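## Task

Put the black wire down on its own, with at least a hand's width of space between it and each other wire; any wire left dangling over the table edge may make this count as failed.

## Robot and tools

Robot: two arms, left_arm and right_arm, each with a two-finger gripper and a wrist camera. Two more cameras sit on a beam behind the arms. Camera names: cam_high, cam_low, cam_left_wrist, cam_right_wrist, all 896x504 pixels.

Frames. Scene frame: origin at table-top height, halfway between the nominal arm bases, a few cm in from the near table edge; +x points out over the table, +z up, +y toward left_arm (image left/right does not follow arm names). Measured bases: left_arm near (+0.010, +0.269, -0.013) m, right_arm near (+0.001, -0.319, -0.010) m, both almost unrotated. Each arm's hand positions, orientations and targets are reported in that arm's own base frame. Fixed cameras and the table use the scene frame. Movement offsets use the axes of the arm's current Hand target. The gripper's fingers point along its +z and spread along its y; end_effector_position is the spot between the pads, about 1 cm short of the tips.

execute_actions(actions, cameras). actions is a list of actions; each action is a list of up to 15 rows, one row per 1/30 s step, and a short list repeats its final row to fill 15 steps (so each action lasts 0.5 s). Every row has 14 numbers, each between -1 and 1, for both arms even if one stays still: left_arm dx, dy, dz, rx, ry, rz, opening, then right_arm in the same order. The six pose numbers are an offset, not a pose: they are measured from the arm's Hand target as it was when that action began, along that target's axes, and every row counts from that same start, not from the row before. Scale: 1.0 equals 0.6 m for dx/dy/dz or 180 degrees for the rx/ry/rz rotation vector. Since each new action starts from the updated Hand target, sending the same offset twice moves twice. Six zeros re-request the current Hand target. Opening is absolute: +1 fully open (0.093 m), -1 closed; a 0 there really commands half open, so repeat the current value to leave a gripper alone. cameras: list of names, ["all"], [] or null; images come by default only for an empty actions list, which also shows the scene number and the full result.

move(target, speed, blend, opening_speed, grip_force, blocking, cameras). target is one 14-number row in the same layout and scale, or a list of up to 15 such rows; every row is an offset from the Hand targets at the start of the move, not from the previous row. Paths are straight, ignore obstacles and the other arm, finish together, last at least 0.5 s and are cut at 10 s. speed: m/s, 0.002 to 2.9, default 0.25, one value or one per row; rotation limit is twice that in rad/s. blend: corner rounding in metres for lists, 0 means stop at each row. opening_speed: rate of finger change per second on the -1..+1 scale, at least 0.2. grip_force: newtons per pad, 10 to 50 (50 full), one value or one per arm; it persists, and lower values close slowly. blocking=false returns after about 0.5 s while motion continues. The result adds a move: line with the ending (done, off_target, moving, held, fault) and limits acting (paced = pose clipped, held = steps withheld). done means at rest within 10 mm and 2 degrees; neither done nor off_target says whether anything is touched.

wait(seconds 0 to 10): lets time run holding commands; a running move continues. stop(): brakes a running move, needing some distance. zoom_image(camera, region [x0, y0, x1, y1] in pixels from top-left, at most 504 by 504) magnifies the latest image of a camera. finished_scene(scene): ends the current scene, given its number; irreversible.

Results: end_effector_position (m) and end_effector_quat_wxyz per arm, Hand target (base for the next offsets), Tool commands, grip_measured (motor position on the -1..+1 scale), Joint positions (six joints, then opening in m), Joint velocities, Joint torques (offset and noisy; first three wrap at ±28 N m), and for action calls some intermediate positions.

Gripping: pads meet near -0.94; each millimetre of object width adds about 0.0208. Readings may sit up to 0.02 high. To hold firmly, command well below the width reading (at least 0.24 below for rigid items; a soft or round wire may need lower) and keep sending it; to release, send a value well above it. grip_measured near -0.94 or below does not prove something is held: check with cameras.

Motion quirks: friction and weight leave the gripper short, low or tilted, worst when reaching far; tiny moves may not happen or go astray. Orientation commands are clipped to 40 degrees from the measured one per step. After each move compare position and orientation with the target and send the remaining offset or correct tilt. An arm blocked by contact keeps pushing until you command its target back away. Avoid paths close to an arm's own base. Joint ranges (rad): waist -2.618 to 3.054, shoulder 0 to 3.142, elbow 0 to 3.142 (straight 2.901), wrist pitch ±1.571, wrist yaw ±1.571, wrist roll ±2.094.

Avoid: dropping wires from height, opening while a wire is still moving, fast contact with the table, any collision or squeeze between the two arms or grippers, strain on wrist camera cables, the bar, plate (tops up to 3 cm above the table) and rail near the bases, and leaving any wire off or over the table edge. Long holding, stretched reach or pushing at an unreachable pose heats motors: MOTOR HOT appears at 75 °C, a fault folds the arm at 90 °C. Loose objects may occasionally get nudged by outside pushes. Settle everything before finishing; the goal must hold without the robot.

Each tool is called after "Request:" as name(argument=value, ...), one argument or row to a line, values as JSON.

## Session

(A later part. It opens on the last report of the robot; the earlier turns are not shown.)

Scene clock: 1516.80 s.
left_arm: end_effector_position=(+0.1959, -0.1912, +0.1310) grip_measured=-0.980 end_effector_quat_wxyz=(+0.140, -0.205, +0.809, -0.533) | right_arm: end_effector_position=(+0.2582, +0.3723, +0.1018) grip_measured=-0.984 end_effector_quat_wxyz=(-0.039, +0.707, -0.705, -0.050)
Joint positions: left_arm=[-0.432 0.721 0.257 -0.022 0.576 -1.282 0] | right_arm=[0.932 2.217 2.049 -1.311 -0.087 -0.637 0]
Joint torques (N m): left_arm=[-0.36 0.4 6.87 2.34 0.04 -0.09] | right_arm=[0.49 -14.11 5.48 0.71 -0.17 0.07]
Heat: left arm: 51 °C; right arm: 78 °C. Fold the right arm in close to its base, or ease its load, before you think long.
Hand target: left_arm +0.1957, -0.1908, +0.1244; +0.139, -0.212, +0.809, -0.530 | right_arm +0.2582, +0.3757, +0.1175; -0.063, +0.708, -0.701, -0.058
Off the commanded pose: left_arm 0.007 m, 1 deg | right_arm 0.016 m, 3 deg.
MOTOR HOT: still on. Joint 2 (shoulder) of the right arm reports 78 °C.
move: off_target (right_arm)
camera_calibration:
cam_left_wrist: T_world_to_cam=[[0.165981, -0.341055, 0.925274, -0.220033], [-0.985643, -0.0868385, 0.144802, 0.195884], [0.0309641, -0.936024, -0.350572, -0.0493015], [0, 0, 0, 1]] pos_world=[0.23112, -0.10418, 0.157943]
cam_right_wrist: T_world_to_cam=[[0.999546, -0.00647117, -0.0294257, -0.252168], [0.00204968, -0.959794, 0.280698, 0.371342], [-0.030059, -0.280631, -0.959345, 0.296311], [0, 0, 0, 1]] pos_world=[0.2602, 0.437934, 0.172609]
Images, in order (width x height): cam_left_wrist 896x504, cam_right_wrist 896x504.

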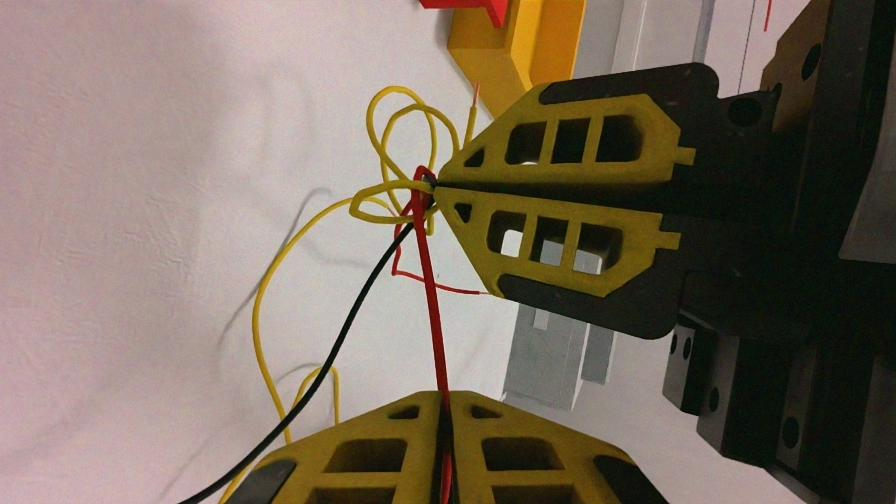

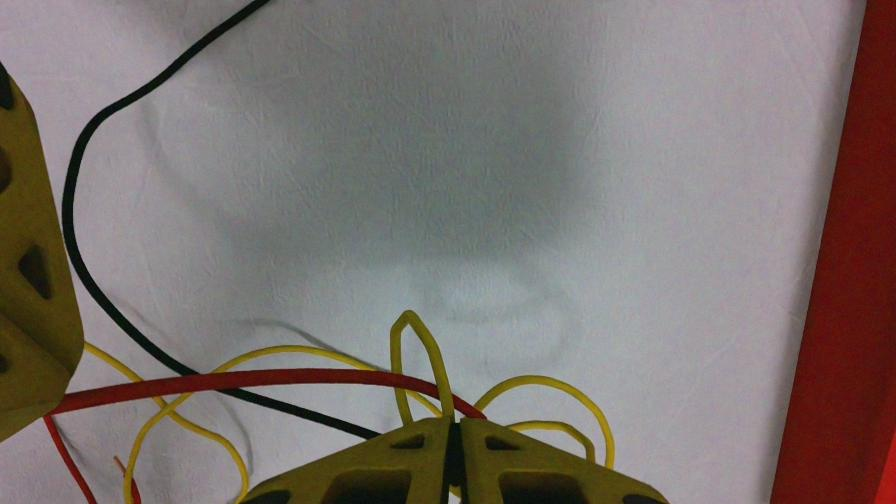

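Request:
move(
  target=[0.028,0.151,0.005,0,0,0,-1,0.0,0,0.0,0,0,0,-1],
  speed=0.1,
  cameras=["cam_left_wrist","cam_right_wrist"],
)

Request:
zoom_image(
  camera="cam_left_wrist",
  region=[400, 50, 800, 400],
)

Scene clock: 1528.40 s.
left_arm: end_effector_position=(+0.1710, -0.1720, +0.0491) grip_measured=-0.980 end_effector_quat_wxyz=(+0.115, -0.209, +0.834, -0.498) | right_arm: end_effector_position=(+0.2548, +0.3749, +0.1020) grip_measured=-0.984 end_effector_quat_wxyz=(-0.038, +0.708, -0.703, -0.058)
Joint positions: left_arm=[-0.37 0.788 0.019 0.138 0.625 -1.186 0] | right_arm=[0.935 2.217 2.049 -1.31 -0.105 -0.637 0]
Joint torques (N m): left_arm=[0.62 0.7 6.15 1.98 0.36 0.25] | right_arm=[-0.08 -13.96 5.67 0.68 0.06 0.07]
Heat: left arm: 51 °C; right arm: 79 °C. Fold the right arm in close to its base, or ease its load, before you think long.
Hand target: left_arm +0.1646, -0.1699, +0.0402; +0.139, -0.212, +0.809, -0.530 | right_arm +0.2583, +0.3758, +0.1175; -0.063, +0.708, -0.701, -0.058
Off the commanded pose: left_arm 0.011 m, 5 deg | right_arm 0.016 m, 3 deg.
MOTOR HOT: still on. Joint 2 (shoulder) of the right arm reports 79 °C.
joint sent to its limit (left arm) — joint 3 (elbow), lower limit, where the elbow is as bent as it goes. The joint targets are off in orientation, not in position.
move: off_target (left_arm, right_arm)
camera_calibration:
cam_left_wrist: T_world_to_cam=[[0.218413, -0.411336, 0.884928, -0.152693], [-0.975747, -0.0784496, 0.204363, 0.18175], [-0.0146397, -0.908102, -0.418494, -0.04329], [0, 0, 0, 1]] pos_world=[0.210059, -0.0878614, 0.0798622]
cam_right_wrist: T_world_to_cam=[[0.999062, -0.00144844, -0.0432764, -0.249008], [0.0103136, -0.962716, 0.270317, 0.373777], [-0.0420544, -0.27051, -0.961798, 0.296671], [0, 0, 0, 1]] pos_world=[0.257396, 0.439733, 0.173523]
Images, in order (width x height): cam_left_wrist 896x504, cam_right_wrist 896x504.

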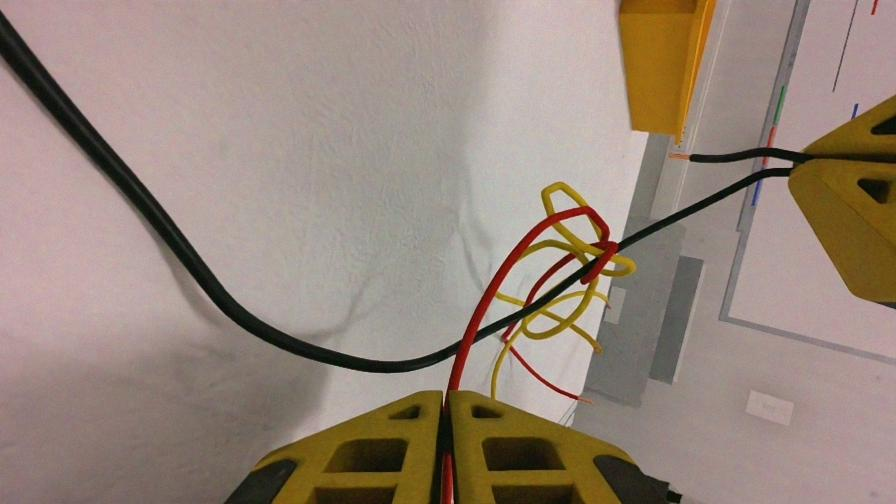

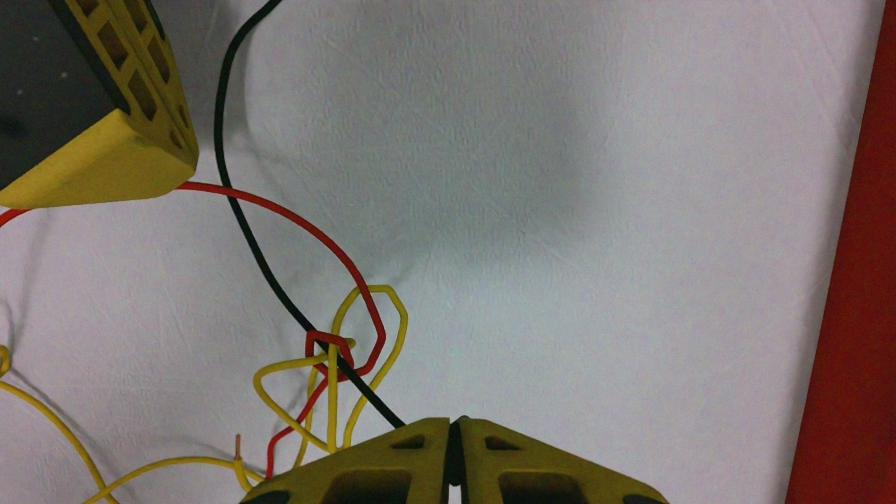

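Scaled by 1.260 from the camera's 896x504 image, which has a finer 1280x720 frame.

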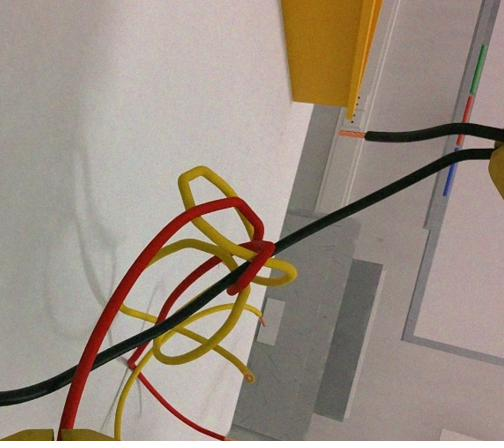

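Request:
move(
  target=[
    [0,0,0,0,0,0,-1,0.0214,0.001,0.123,0,0,0,-1],
    [0,0,0,0,0,0,-1,0.0214,0.001,0.123,0,0,0,-0.6],
    [0,0,0,0,0,0,-1,-0.003,0.0,-0.02,0,0,0,-0.6],
  ],
  speed=0.15,
  opening_speed=0.8,
  cameras=["cam_left_wrist","cam_right_wrist"],
)

Request:
zoom_image(
  camera="cam_right_wrist",
  region=[150, 150, 550, 504],
)

Scene clock: 1554.60 s.
left_arm: end_effector_position=(+0.1709, -0.1720, +0.0490) grip_measured=-0.980 end_effector_quat_wxyz=(+0.114, -0.209, +0.834, -0.497) | right_arm: end_effector_position=(+0.2541, +0.3739, +0.1065) grip_measured=-0.601 end_effector_quat_wxyz=(-0.036, +0.708, -0.703, -0.058)
Joint positions: left_arm=[-0.37 0.788 0.019 0.137 0.625 -1.185 0] | right_arm=[0.935 2.217 2.067 -1.332 -0.104 -0.637 0.016]
Joint torques (N m): left_arm=[0.51 0.58 6.3 2.01 0.32 0.23] | right_arm=[-0.16 -13.7 8.77 0.41 0.03 -0.01]
Heat: left arm: 49 °C; right arm: 79 °C. Fold the right arm in close to its base, or ease its load, before you think long.
Hand target: left_arm +0.1651, -0.1701, +0.0408; +0.107, -0.207, +0.839, -0.492 (not the last commanded pose) | right_arm +0.2582, +0.3754, +0.1296; -0.063, +0.708, -0.701, -0.058
Off the commanded pose: left_arm 0.011 m, 6 deg | right_arm 0.024 m, 3 deg.
MOTOR HOT: still on. Joint 2 (shoulder) of the right arm reports 79 °C.
joint sent to its limit (left arm) — joint 3 (elbow), lower limit, where the elbow is as bent as it goes.
move: off_target (left_arm, right_arm); target 2's new opening was sent with right_arm's hand 0.011 m and 3 deg from that target
camera_calibration:
cam_left_wrist: T_world_to_cam=[[0.218652, -0.411873, 0.88462, -0.152657], [-0.975681, -0.0779364, 0.204873, 0.181666], [-0.0154374, -0.907902, -0.418897, -0.0431162], [0, 0, 0, 1]] pos_world=[0.209961, -0.0878621, 0.0797635]
cam_right_wrist: T_world_to_cam=[[0.998984, -0.00158014, -0.0450435, -0.247933], [0.010797, -0.961896, 0.273203, 0.370857], [-0.0437588, -0.273411, -0.960901, 0.302112], [0, 0, 0, 1]] pos_world=[0.256897, 0.438935, 0.177813]
Images, in order (width x height): cam_left_wrist 896x504, cam_right_wrist 896x504.

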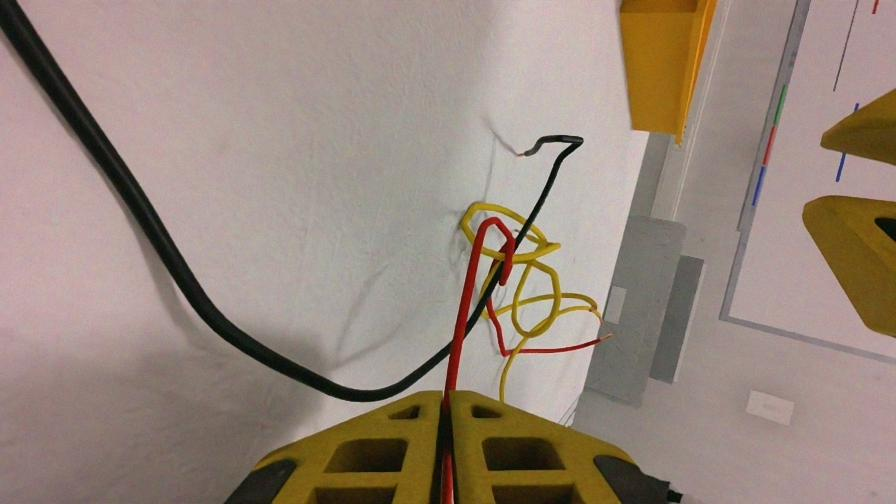

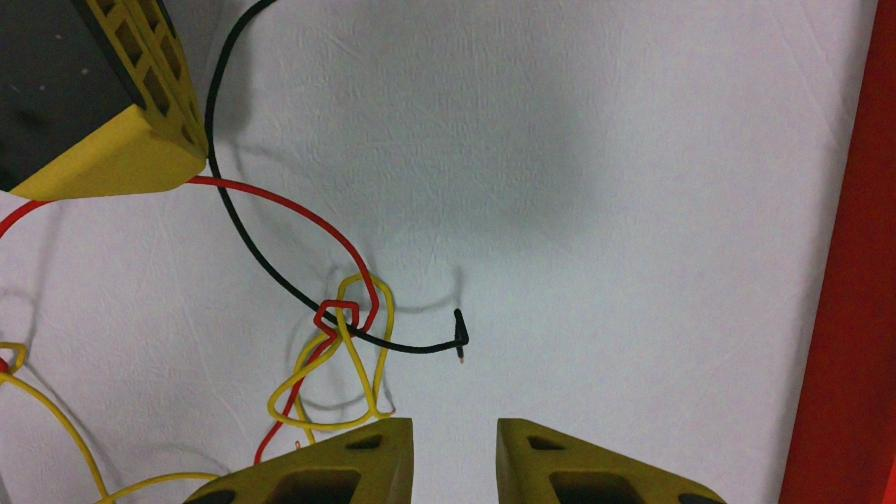

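Scaled by 1.260 from the camera's 896x504 image, which has a finer 1280x720 frame.

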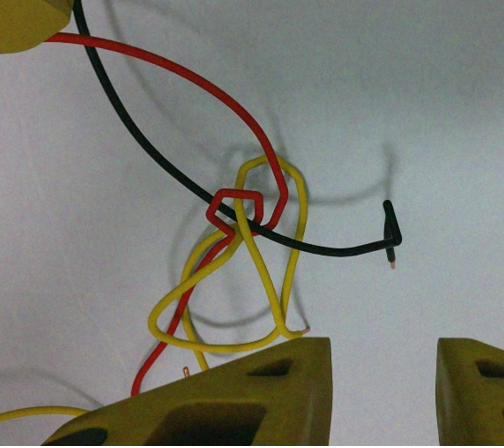

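Request:
move(
  target=[
    [0,0,0,0,0,0,-1,0.0245,0.001,0.143,0,0,0,-0.6],
    [0,0,0,0,0,0,-1,0.0245,0.001,0.143,0,0,0,-1],
  ],
  speed=0.12,
  opening_speed=0.8,
  cameras=["cam_left_wrist","cam_right_wrist","cam_high"],
)

Request:
zoom_image(
  camera="cam_right_wrist",
  region=[250, 254, 550, 504],
)

Request:
zoom_image(
  camera="cam_high",
  region=[300, 250, 600, 420],
)

Scene clock: 1584.27 s.
left_arm: end_effector_position=(+0.1709, -0.1720, +0.0490) grip_measured=-0.980 end_effector_quat_wxyz=(+0.114, -0.209, +0.834, -0.497) | right_arm: end_effector_position=(+0.2539, +0.3736, +0.0330) grip_measured=-0.984 end_effector_quat_wxyz=(-0.044, +0.708, -0.703, -0.059)
Joint positions: left_arm=[-0.37 0.788 0.019 0.137 0.625 -1.185 0] | right_arm=[0.935 2.217 1.773 -1.021 -0.104 -0.637 0]
Joint torques (N m): left_arm=[0.57 0.73 6.22 1.99 0.34 0.27] | right_arm=[0.02 -12.82 5.56 0.65 0.12 0.06]
Heat: left arm: 48 °C; right arm: 78 °C. Fold the right arm in close to its base, or ease its load, before you think long.
Hand target: left_arm +0.1652, -0.1701, +0.0408; +0.107, -0.207, +0.839, -0.492 | right_arm +0.2582, +0.3756, +0.0425; -0.063, +0.708, -0.701, -0.058
Off the commanded pose: left_arm 0.010 m, 1 deg | right_arm 0.011 m, 2 deg.
MOTOR HOT: still on. Joint 2 (shoulder) of the right arm reports 78 °C.
joint sent to its limit (left arm) — joint 3 (elbow), lower limit, where the elbow is as bent as it goes. The joint targets still meet the commanded pose.
move: off_target (right_arm); target 2's new opening was sent with right_arm's hand 0.011 m and 2 deg from that target
camera_calibration:
cam_left_wrist: T_world_to_cam=[[0.218652, -0.411873, 0.88462, -0.152657], [-0.975681, -0.0779364, 0.204873, 0.181666], [-0.0154374, -0.907902, -0.418897, -0.0431162], [0, 0, 0, 1]] pos_world=[0.209961, -0.0878621, 0.0797635]
cam_right_wrist: T_world_to_cam=[[0.99937, -0.00109776, -0.0354738, -0.251618], [0.00819907, -0.965342, 0.260858, 0.393025], [-0.0345307, -0.260985, -0.964725, 0.224529], [0, 0, 0, 1]] pos_world=[0.255991, 0.437726, 0.105159]
Images, in order (width x height): cam_high 896x504, cam_left_wrist 896x504, cam_right_wrist 896x504.

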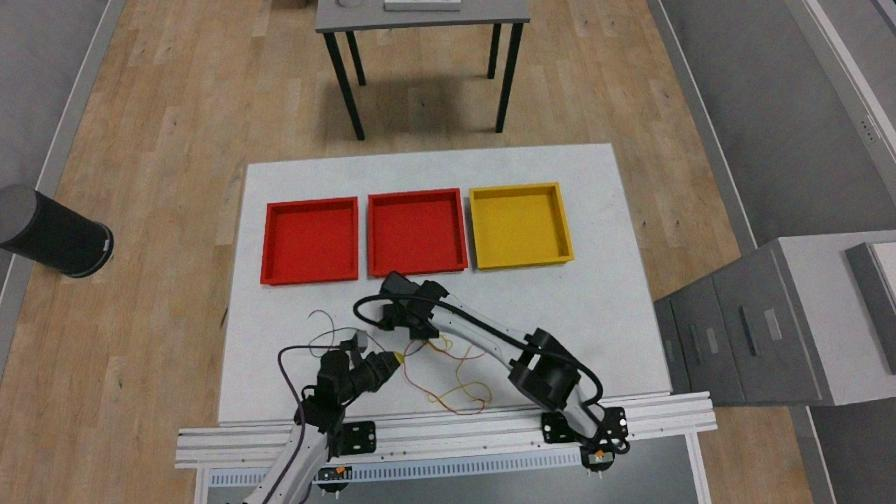

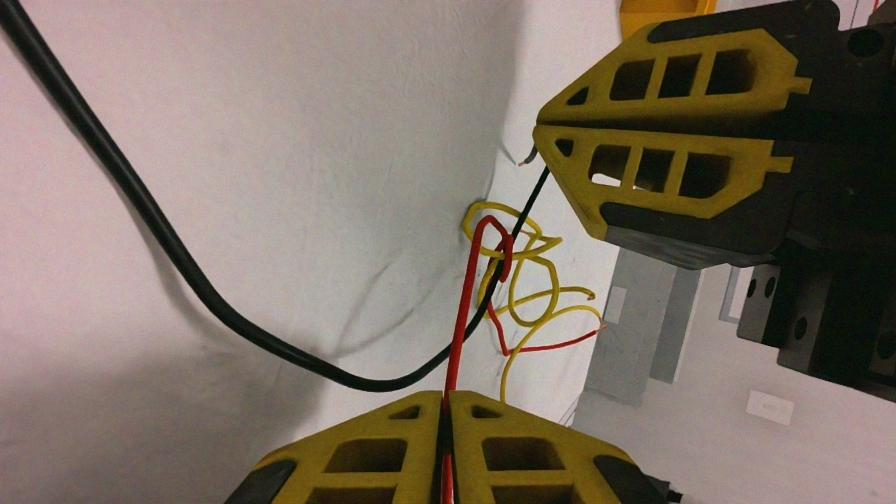

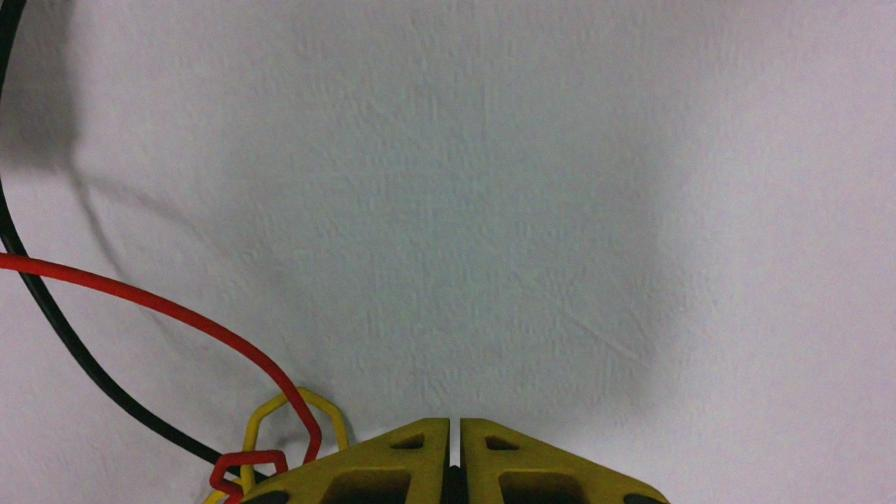

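Scaled by 1.680 from the camera's 896x504 image, which has a finer 1280x720 frame.

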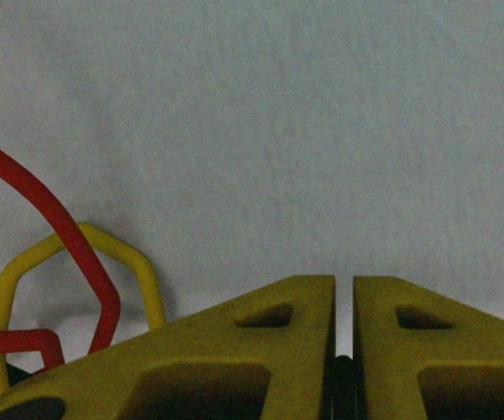

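Scaled by 1.680 from the camera's 896x504 image, which has a finer 1280x720 frame.

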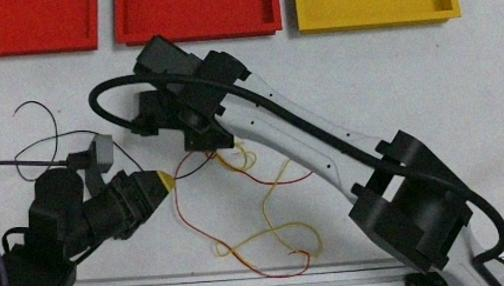

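Request:
move(
  target=[0,0,0,0,0,0,-1,0.2075,-0.0688,-0.1337,0,0,0,-1],
  speed=0.13,
  cameras=["cam_left_wrist","cam_right_wrist","cam_high"],
)

Request:
zoom_image(
  camera="cam_high",
  region=[300, 250, 600, 420],
)

Scene clock: 1603.20 s.
left_arm: end_effector_position=(+0.1708, -0.1720, +0.0490) grip_measured=-0.980 end_effector_quat_wxyz=(+0.114, -0.209, +0.834, -0.497) | right_arm: end_effector_position=(+0.3019, +0.2418, +0.0847) grip_measured=-0.984 end_effector_quat_wxyz=(-0.046, +0.707, -0.703, -0.055)
Joint positions: left_arm=[-0.37 0.788 0.019 0.137 0.625 -1.185 0] | right_arm=[0.622 1.953 1.581 -1.125 -0.124 -0.95 0]
Joint torques (N m): left_arm=[0.44 0.62 6.28 1.97 0.36 0.21] | right_arm=[-0.4 -12.66 5.65 0.31 -0.17 -0.06]
Heat: left arm: 48 °C; right arm: 78 °C. Fold the right arm in close to its base, or ease its load, before you think long.
Hand target: left_arm +0.1651, -0.1702, +0.0408; +0.107, -0.207, +0.839, -0.492 | right_arm +0.3002, +0.2397, +0.1007; -0.063, +0.708, -0.701, -0.058
Off the commanded pose: left_arm 0.010 m, 1 deg | right_arm 0.016 m, 2 deg.
MOTOR HOT: still on. Joint 2 (shoulder) of the right arm reports 78 °C.
joint sent to its limit (left arm) — joint 3 (elbow), lower limit, where the elbow is as bent as it goes. The joint targets still meet the commanded pose.
move: off_target (right_arm)
camera_calibration:
cam_left_wrist: T_world_to_cam=[[0.218578, -0.411819, 0.884663, -0.152618], [-0.975693, -0.077613, 0.20494, 0.181595], [-0.0157367, -0.907954, -0.418774, -0.0430695], [0, 0, 0, 1]] pos_world=[0.209862, -0.087862, 0.0797631]
cam_right_wrist: T_world_to_cam=[[0.999626, -0.00349613, -0.0271183, -0.298059], [0.00378528, -0.964547, 0.263883, 0.252881], [-0.0270795, -0.263887, -0.964174, 0.240074], [0, 0, 0, 1]] pos_world=[0.303491, 0.306226, 0.15666]
Images, in order (width x height): cam_high 896x504, cam_left_wrist 896x504, cam_right_wrist 896x504.

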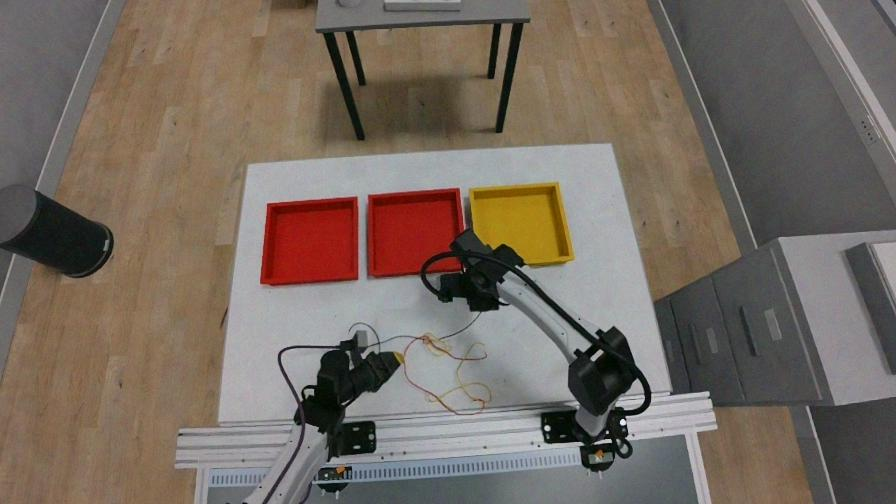

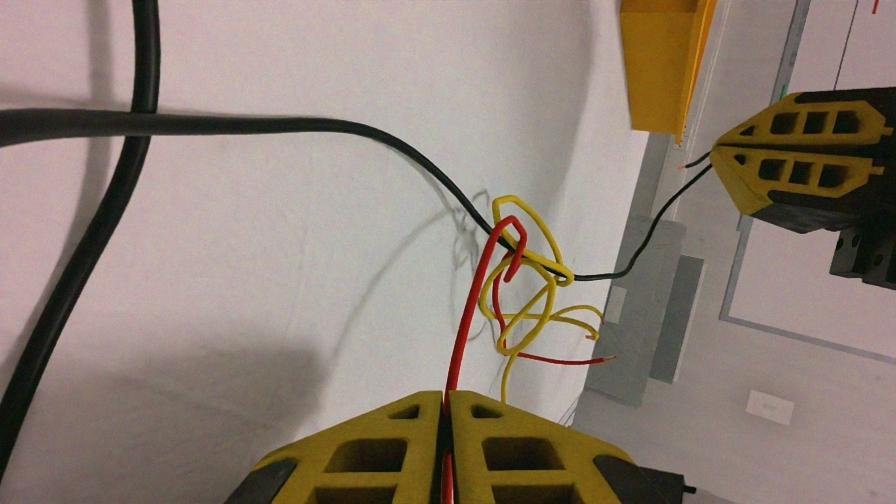

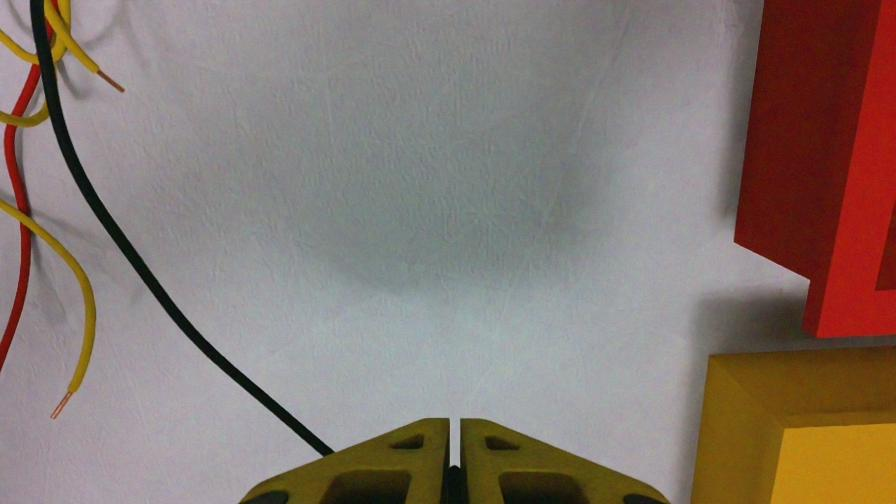

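Scaled by 1.680 from the camera's 896x504 image, which has a finer 1280x720 frame.

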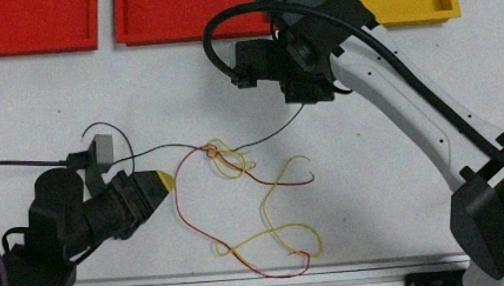

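Request:
move(
  target=[0,0,0,0,0,0,-1,0.526,-0.0707,-0.091,0,0,0,-1],
  speed=0.15,
  cameras=["cam_left_wrist","cam_right_wrist","cam_high"],
)

Request:
zoom_image(
  camera="cam_high",
  region=[300, 230, 660, 420],
)

Scene clock: 1619.17 s.
left_arm: end_effector_position=(+0.1694, -0.1730, +0.0494) grip_measured=-0.980 end_effector_quat_wxyz=(+0.110, -0.206, +0.834, -0.500) | right_arm: end_effector_position=(+0.3398, -0.0777, +0.0986) grip_measured=-0.984 end_effector_quat_wxyz=(-0.061, +0.705, -0.704, -0.061)
Joint positions: left_arm=[-0.37 0.788 0.019 0.136 0.636 -1.185 0] | right_arm=[-0.304 1.914 1.58 -1.289 -0.164 -1.881 0]
Joint torques (N m): left_arm=[0.53 0.5 6.49 2.01 0.21 0.27] | right_arm=[-0.02 -6.87 8.47 0.11 -0.1 0]
Heat: left arm: 48 °C; right arm: 77 °C. Fold the right arm in close to its base, or ease its load, before you think long.
Hand target: left_arm +0.1651, -0.1701, +0.0408; +0.107, -0.207, +0.839, -0.492 | right_arm +0.3453, -0.0803, +0.1009; -0.063, +0.708, -0.701, -0.058
Off the commanded pose: left_arm 0.010 m, 1 deg | right_arm 0.006 m, 1 deg.
MOTOR HOT: still on. Joint 2 (shoulder) of the right arm reports 77 °C.
move: done
camera_calibration:
cam_left_wrist: T_world_to_cam=[[0.217657, -0.40896, 0.886215, -0.15247], [-0.975704, -0.0678674, 0.208317, 0.181594], [-0.0250481, -0.910025, -0.413795, -0.0428874], [0, 0, 0, 1]] pos_world=[0.209293, -0.0890582, 0.0795453]
cam_right_wrist: T_world_to_cam=[[0.999853, -0.00745361, -0.0154729, -0.338292], [-0.00359937, -0.971851, 0.235571, -0.0543638], [-0.0167932, -0.23548, -0.971734, 0.169676], [0, 0, 0, 1]] pos_world=[0.340895, -0.0153998, 0.172452]
Images, in order (width x height): cam_high 896x504, cam_left_wrist 896x504, cam_right_wrist 896x504.

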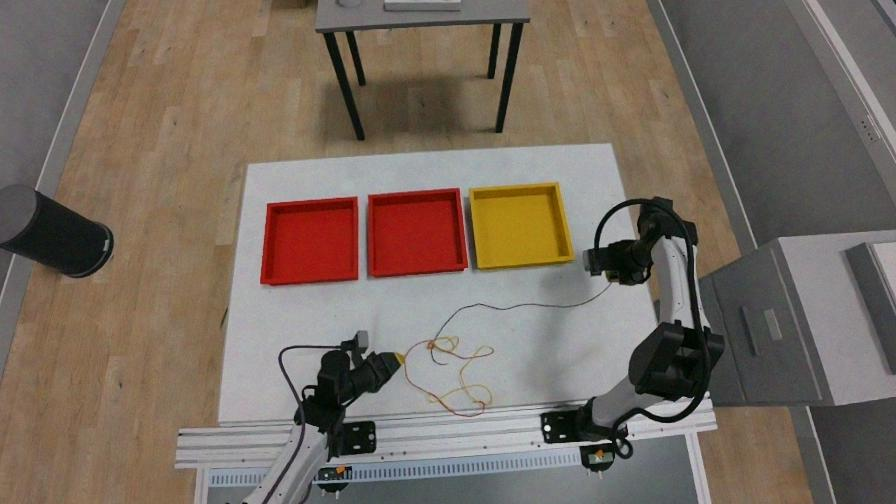

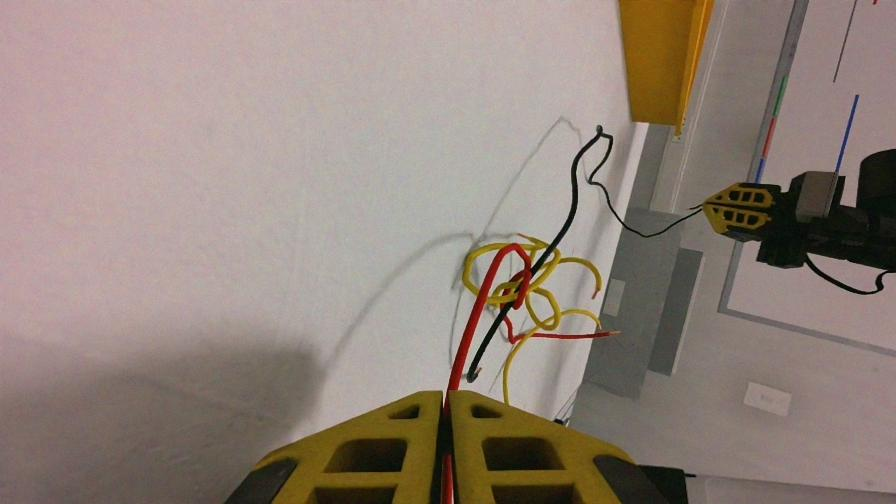

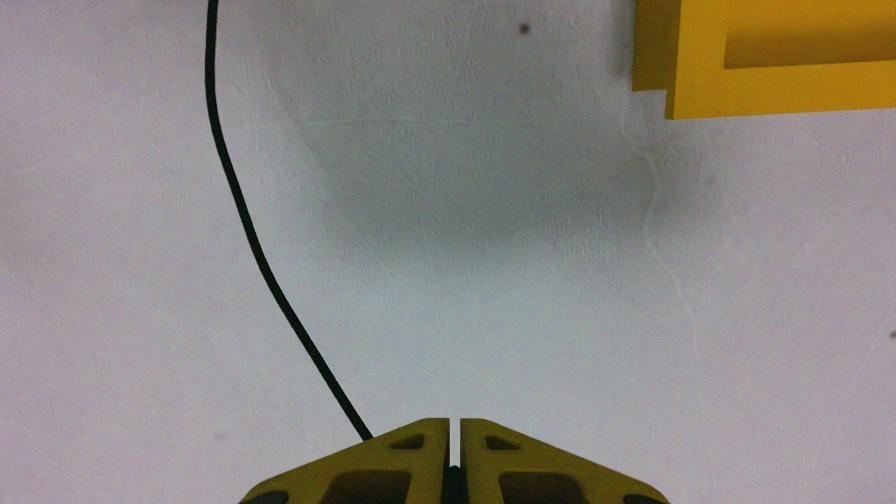

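Scaled by 1.400 from the camera's 896x504 image, which has a finer 1280x720 frame.

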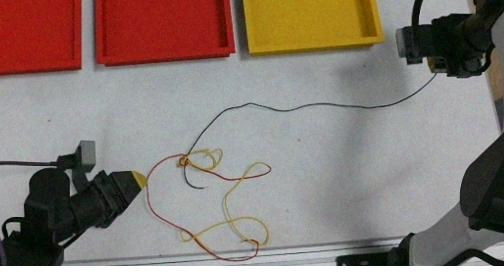

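Request:
move(
  target=[-0.12,0.0635,-0.152,0,0,0,-1,0.0657,0.0005,-0.0115,0,0,0,-1],
  speed=0.12,
  cameras=["cam_left_wrist","cam_high"],
)

Request:
zoom_image(
  camera="cam_high",
  region=[300, 230, 660, 420],
)

Scene clock: 1635.10 s.
left_arm: end_effector_position=(+0.1786, -0.0542, +0.0457) grip_measured=-0.980 end_effector_quat_wxyz=(+0.094, -0.215, +0.839, -0.491) | right_arm: end_effector_position=(+0.3417, -0.1148, +0.0993) grip_measured=-0.984 end_effector_quat_wxyz=(-0.064, +0.707, -0.702, -0.061)
Joint positions: left_arm=[0.588 1.394 0.405 -0.832 1.028 0.227 0] | right_arm=[-0.401 1.975 1.666 -1.329 -0.164 -1.985 0]
Joint torques (N m): left_arm=[0.66 -1.73 7.87 -0.04 0.71 0.25] | right_arm=[-0.27 -7.56 8.54 0.03 -0.12 0.02]
Heat: left arm: 48 °C; right arm: 71 °C.
Hand target: left_arm +0.1853, -0.0499, +0.0508; +0.107, -0.207, +0.839, -0.492 | right_arm +0.3453, -0.1203, +0.1009; -0.063, +0.708, -0.701, -0.058
Off the commanded pose: left_arm 0.009 m, 2 deg | right_arm 0.007 m, 0 deg.
MOTOR HOT: cleared for the motors of the right arm.
move: done
camera_calibration:
cam_left_wrist: T_world_to_cam=[[0.25392, -0.419403, 0.871565, -0.10895], [-0.966259, -0.0697254, 0.247956, 0.195858], [-0.0432232, -0.905119, -0.422957, 0.0677984], [0, 0, 0, 1]] pos_world=[0.219844, 0.029328, 0.0750685]
Images, in order (width x height): cam_high 896x504, cam_left_wrist 896x504.

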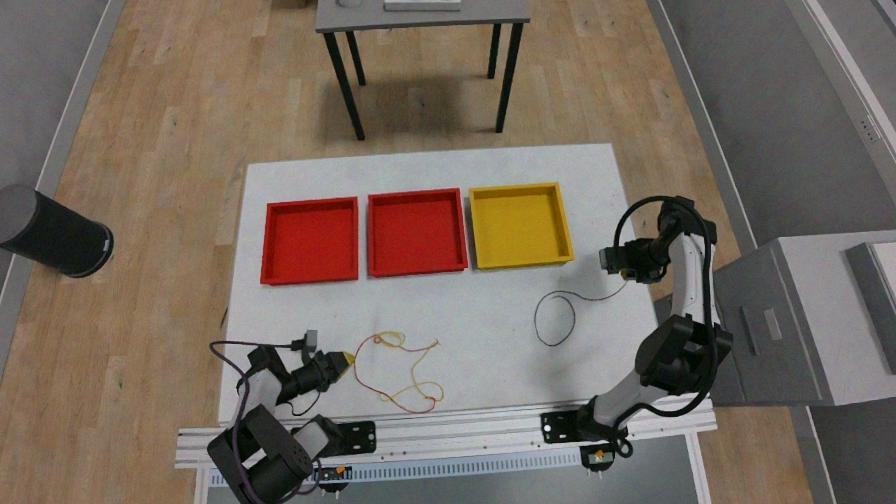

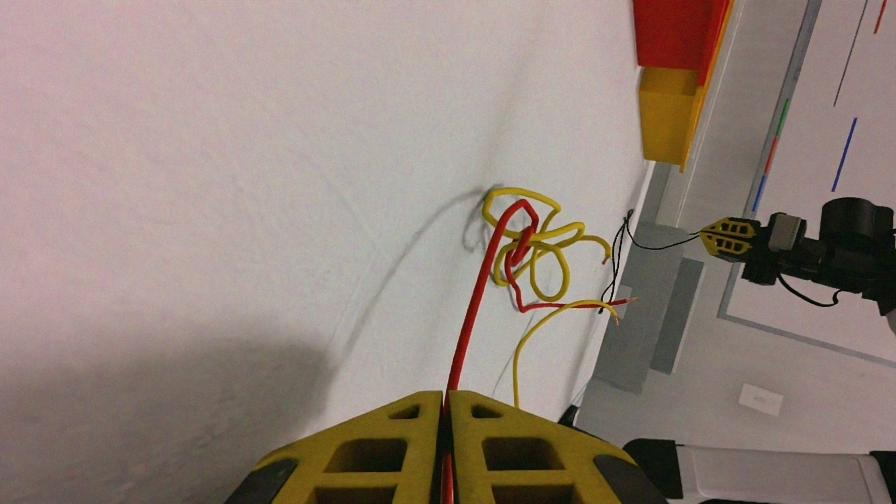

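Scaled by 1.400 from the camera's 896x504 image, which has a finer 1280x720 frame.

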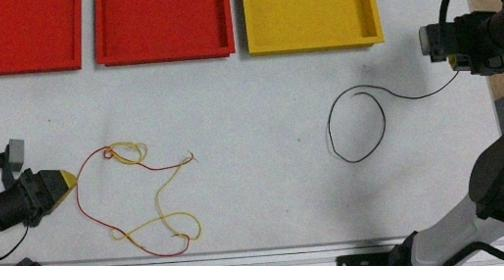

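Request:
move(
  target=[
    [-0.0006,0.023,0.013,0,0,0,-1,-0.1095,0.0667,0.085,0,0,0,-1],
    [-0.0006,0.023,0.013,0,0,0,-1,-0.1095,0.0667,0.152,0,0,0,-1],
  ],
  speed=[0.15,0.08],
  blend=0.01,
  cameras=["cam_right_wrist","cam_high"],
)

Request:
zoom_image(
  camera="cam_high",
  region=[300, 230, 660, 420],
)

Scene clock: 1652.43 s.
left_arm: end_effector_position=(+0.1846, -0.0498, +0.0355) grip_measured=-0.980 end_effector_quat_wxyz=(+0.099, -0.212, +0.840, -0.489) | right_arm: end_effector_position=(+0.3021, -0.0424, +0.0241) grip_measured=-0.984 end_effector_quat_wxyz=(-0.058, +0.707, -0.702, -0.062)
Joint positions: left_arm=[0.591 1.463 0.405 -0.754 1.028 0.232 0] | right_arm=[-0.23 1.821 1.151 -0.946 -0.164 -1.811 0]
Joint torques (N m): left_arm=[0.57 -2.06 4.67 0.19 0.68 0.24] | right_arm=[0.94 -7.09 4.97 0.33 -0.17 0.03]
Heat: left arm: 47 °C; right arm: 67 °C.
Hand target: left_arm +0.1853, -0.0499, +0.0350; +0.107, -0.207, +0.839, -0.492 | right_arm +0.3052, -0.0403, +0.0220; -0.063, +0.708, -0.701, -0.058
Off the commanded pose: left_arm 0.001 m, 1 deg | right_arm 0.004 m, 1 deg.
move: done
camera_calibration:
cam_right_wrist: T_world_to_cam=[[0.999792, -0.0018182, -0.0203202, -0.301096], [0.00306235, -0.971361, 0.237588, -0.00473935], [-0.0201702, -0.237601, -0.971153, 0.105888], [0, 0, 0, 1]] pos_world=[0.303184, 0.020008, 0.097841]
Images, in order (width x height): cam_high 896x504, cam_right_wrist 896x504.

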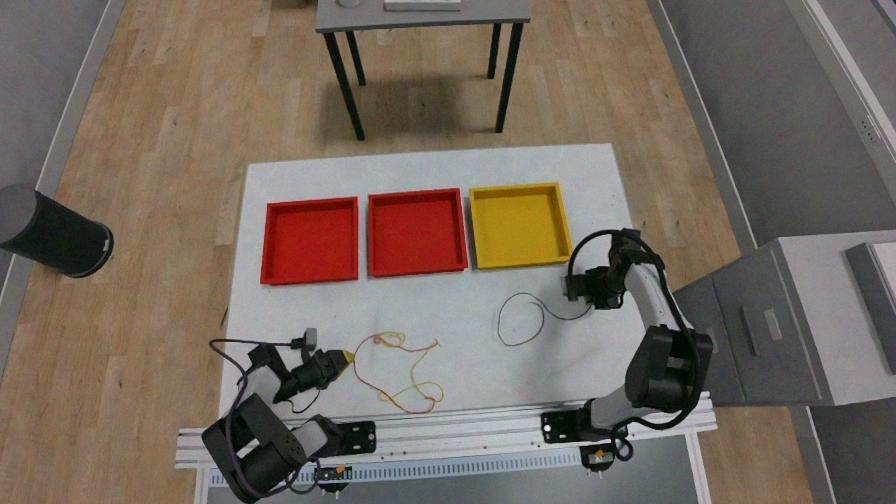

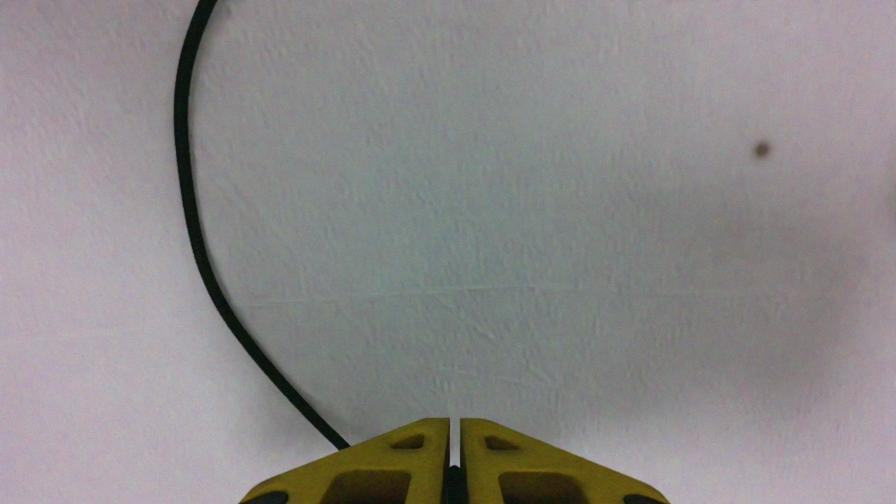

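Scaled by 1.400 from the camera's 896x504 image, which has a finer 1280x720 frame.

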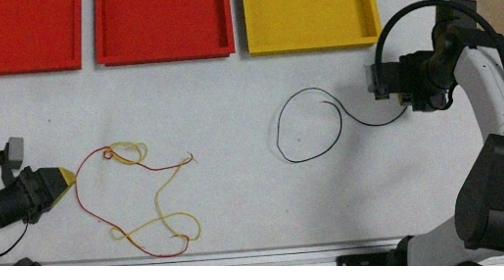

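Request:
move(
  target=[
    [0,0,0,0,0,0,-0.55,0,0,0,0,0,0,-0.55],
    [0,0,-0.1,0,0,0,-0.55,0,0,-0.07,0,0,0,-0.55],
    [0,0,-0.167,0,0,0,-0.55,0,0,-0.2,0,0,0,-0.55],
  ],
  speed=[0.05,0.1,0.15],
  blend=[0,0.01,0],
  opening_speed=0.5,
  cameras=["cam_right_wrist","cam_high","cam_left_wrist"],
)

Request:
zoom_image(
  camera="cam_high",
  region=[300, 230, 660, 420],
)

Scene clock: 1661.90 s.
left_arm: end_effector_position=(+0.1461, +0.0234, +0.0828) grip_measured=-0.553 end_effector_quat_wxyz=(+0.103, -0.215, +0.835, -0.496) | right_arm: end_effector_position=(+0.3009, -0.0570, +0.1239) grip_measured=-0.551 end_effector_quat_wxyz=(-0.050, +0.706, -0.702, -0.080)
Joint positions: left_arm=[1.089 1.63 0.695 -1.451 0.781 0.937 0.019] | right_arm=[-0.277 1.782 1.507 -1.39 -0.164 -1.861 0.019]
Joint torques (N m): left_arm=[0.66 -3.04 6.72 -1.14 0.28 0.26] | right_arm=[-0.76 -9.7 8.65 -0.01 -0.14 -0.02]
Heat: left arm: 47 °C; right arm: 66 °C.
Hand target: left_arm +0.1469, +0.0284, +0.0843; +0.107, -0.207, +0.839, -0.492 | right_arm +0.3045, -0.0608, +0.1402; -0.063, +0.708, -0.701, -0.058
Off the commanded pose: left_arm 0.005 m, 1 deg | right_arm 0.017 m, 3 deg.
move: off_target (right_arm)
camera_calibration:
cam_left_wrist: T_world_to_cam=[[0.241258, -0.409409, 0.879874, -0.0996314], [-0.970065, -0.0758283, 0.230705, 0.162784], [-0.0277335, -0.909194, -0.415448, 0.149569], [0, 0, 0, 1]] pos_world=[0.186096, 0.107541, 0.112246]
cam_right_wrist: T_world_to_cam=[[0.998334, 0.000183822, -0.0577076, -0.292755], [0.0131562, -0.974386, 0.224497, -0.0441499], [-0.0561882, -0.224882, -0.972765, 0.211067], [0, 0, 0, 1]] pos_world=[0.304707, 0.0044999, 0.198336]
Images, in order (width x height): cam_high 896x504, cam_left_wrist 896x504, cam_right_wrist 896x504.

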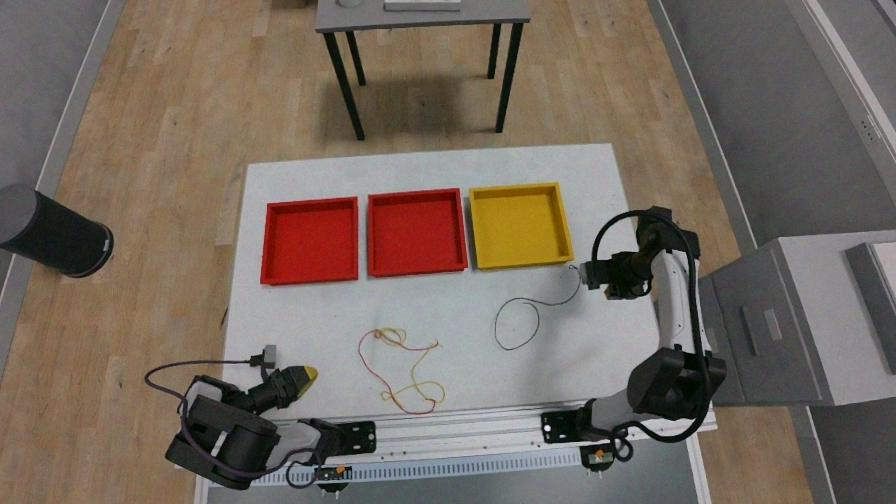

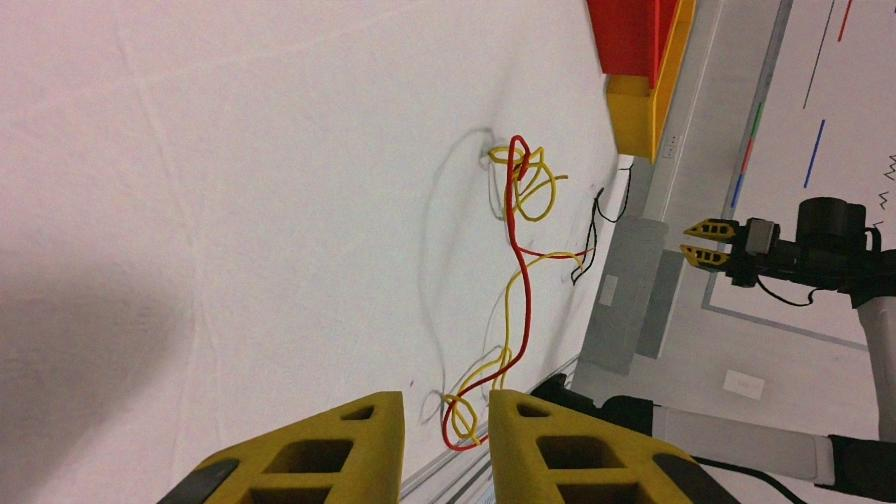

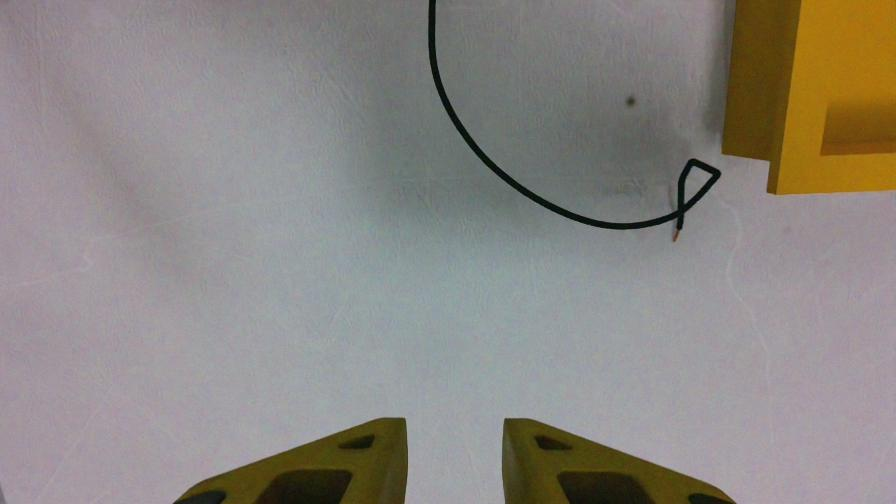

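Scaled by 1.400 from the camera's 896x504 image, which has a finer 1280x720 frame.

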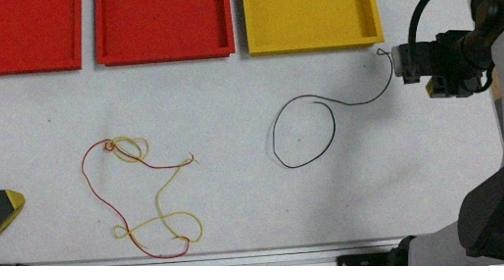

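Request:
zoom_image(
  camera="cam_high",
  region=[350, 330, 470, 440],
)

Request:
zoom_image(
  camera="cam_left_wrist",
  region=[400, 330, 600, 504],
)

Scaled by 4.200 from the camera's 896x504 image, which has a finer 1280x720 frame.

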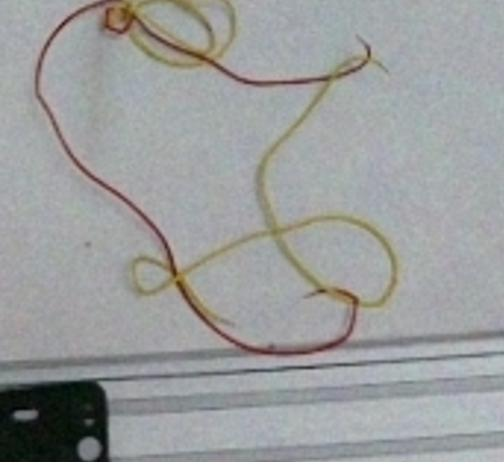

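Scaled by 2.520 from the camera's 896x504 image, which has a finer 1280x720 frame.

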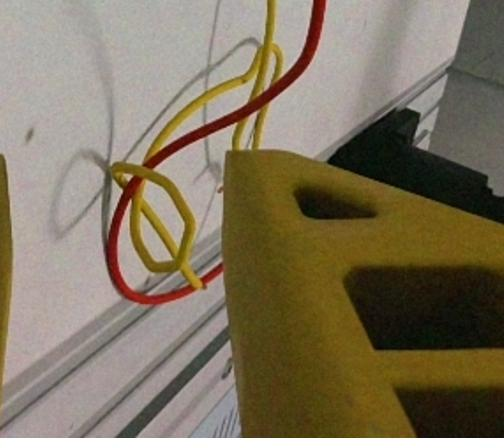

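Request:
move(
  target=[0.057,-0.073,0.142,0,0,0,-0.45,0,0,0,0,0,0,-0.55],
  speed=0.2,
  cameras=["cam_left_wrist"],
)

Scene clock: 1686.10 s.
left_arm: end_effector_position=(+0.1605, -0.0698, +0.0819) grip_measured=-0.453 end_effector_quat_wxyz=(+0.105, -0.206, +0.842, -0.488) | right_arm: end_effector_position=(+0.3009, -0.0570, +0.1240) grip_measured=-0.551 end_effector_quat_wxyz=(-0.050, +0.706, -0.702, -0.080)
Joint positions: left_arm=[0.564 1.106 0.413 -1.067 1.035 0.191 0.023] | right_arm=[-0.277 1.782 1.507 -1.39 -0.164 -1.861 0.019]
Joint torques (N m): left_arm=[-0.34 -1.69 5.23 0.3 0.73 -0.08] | right_arm=[-0.79 -9.84 8.53 0.06 -0.13 -0.09]
Heat: left arm: 47 °C; right arm: 68 °C.
Hand target: left_arm +0.1596, -0.0724, +0.0813; +0.107, -0.207, +0.839, -0.492 | right_arm +0.3045, -0.0608, +0.1402; -0.063, +0.708, -0.701, -0.058
Off the commanded pose: left_arm 0.003 m, 1 deg | right_arm 0.017 m, 3 deg.
move: off_target (right_arm)
camera_calibration:
cam_left_wrist: T_world_to_cam=[[0.228436, -0.432555, 0.872189, -0.139418], [-0.972884, -0.0680623, 0.221054, 0.171645], [-0.0362548, -0.899035, -0.436374, 0.0686664], [0, 0, 0, 1]] pos_world=[0.201328, 0.01311, 0.11362]
Images, in order (width x height): cam_left_wrist 896x504.

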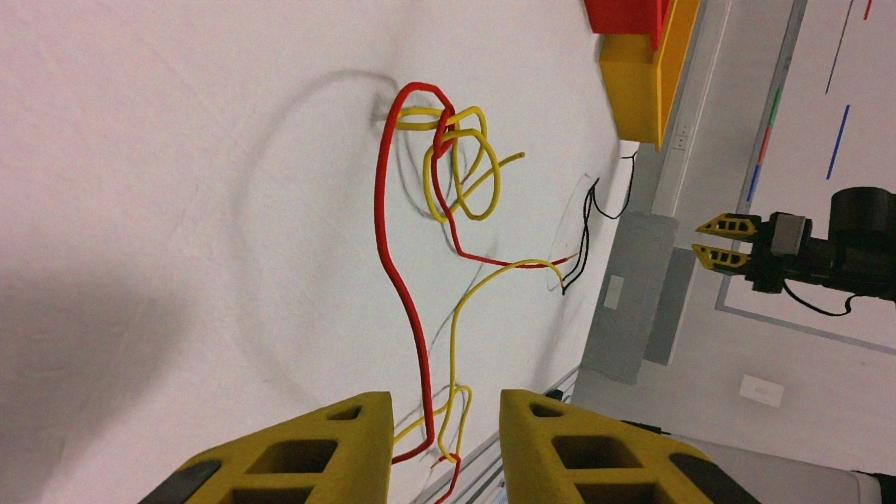

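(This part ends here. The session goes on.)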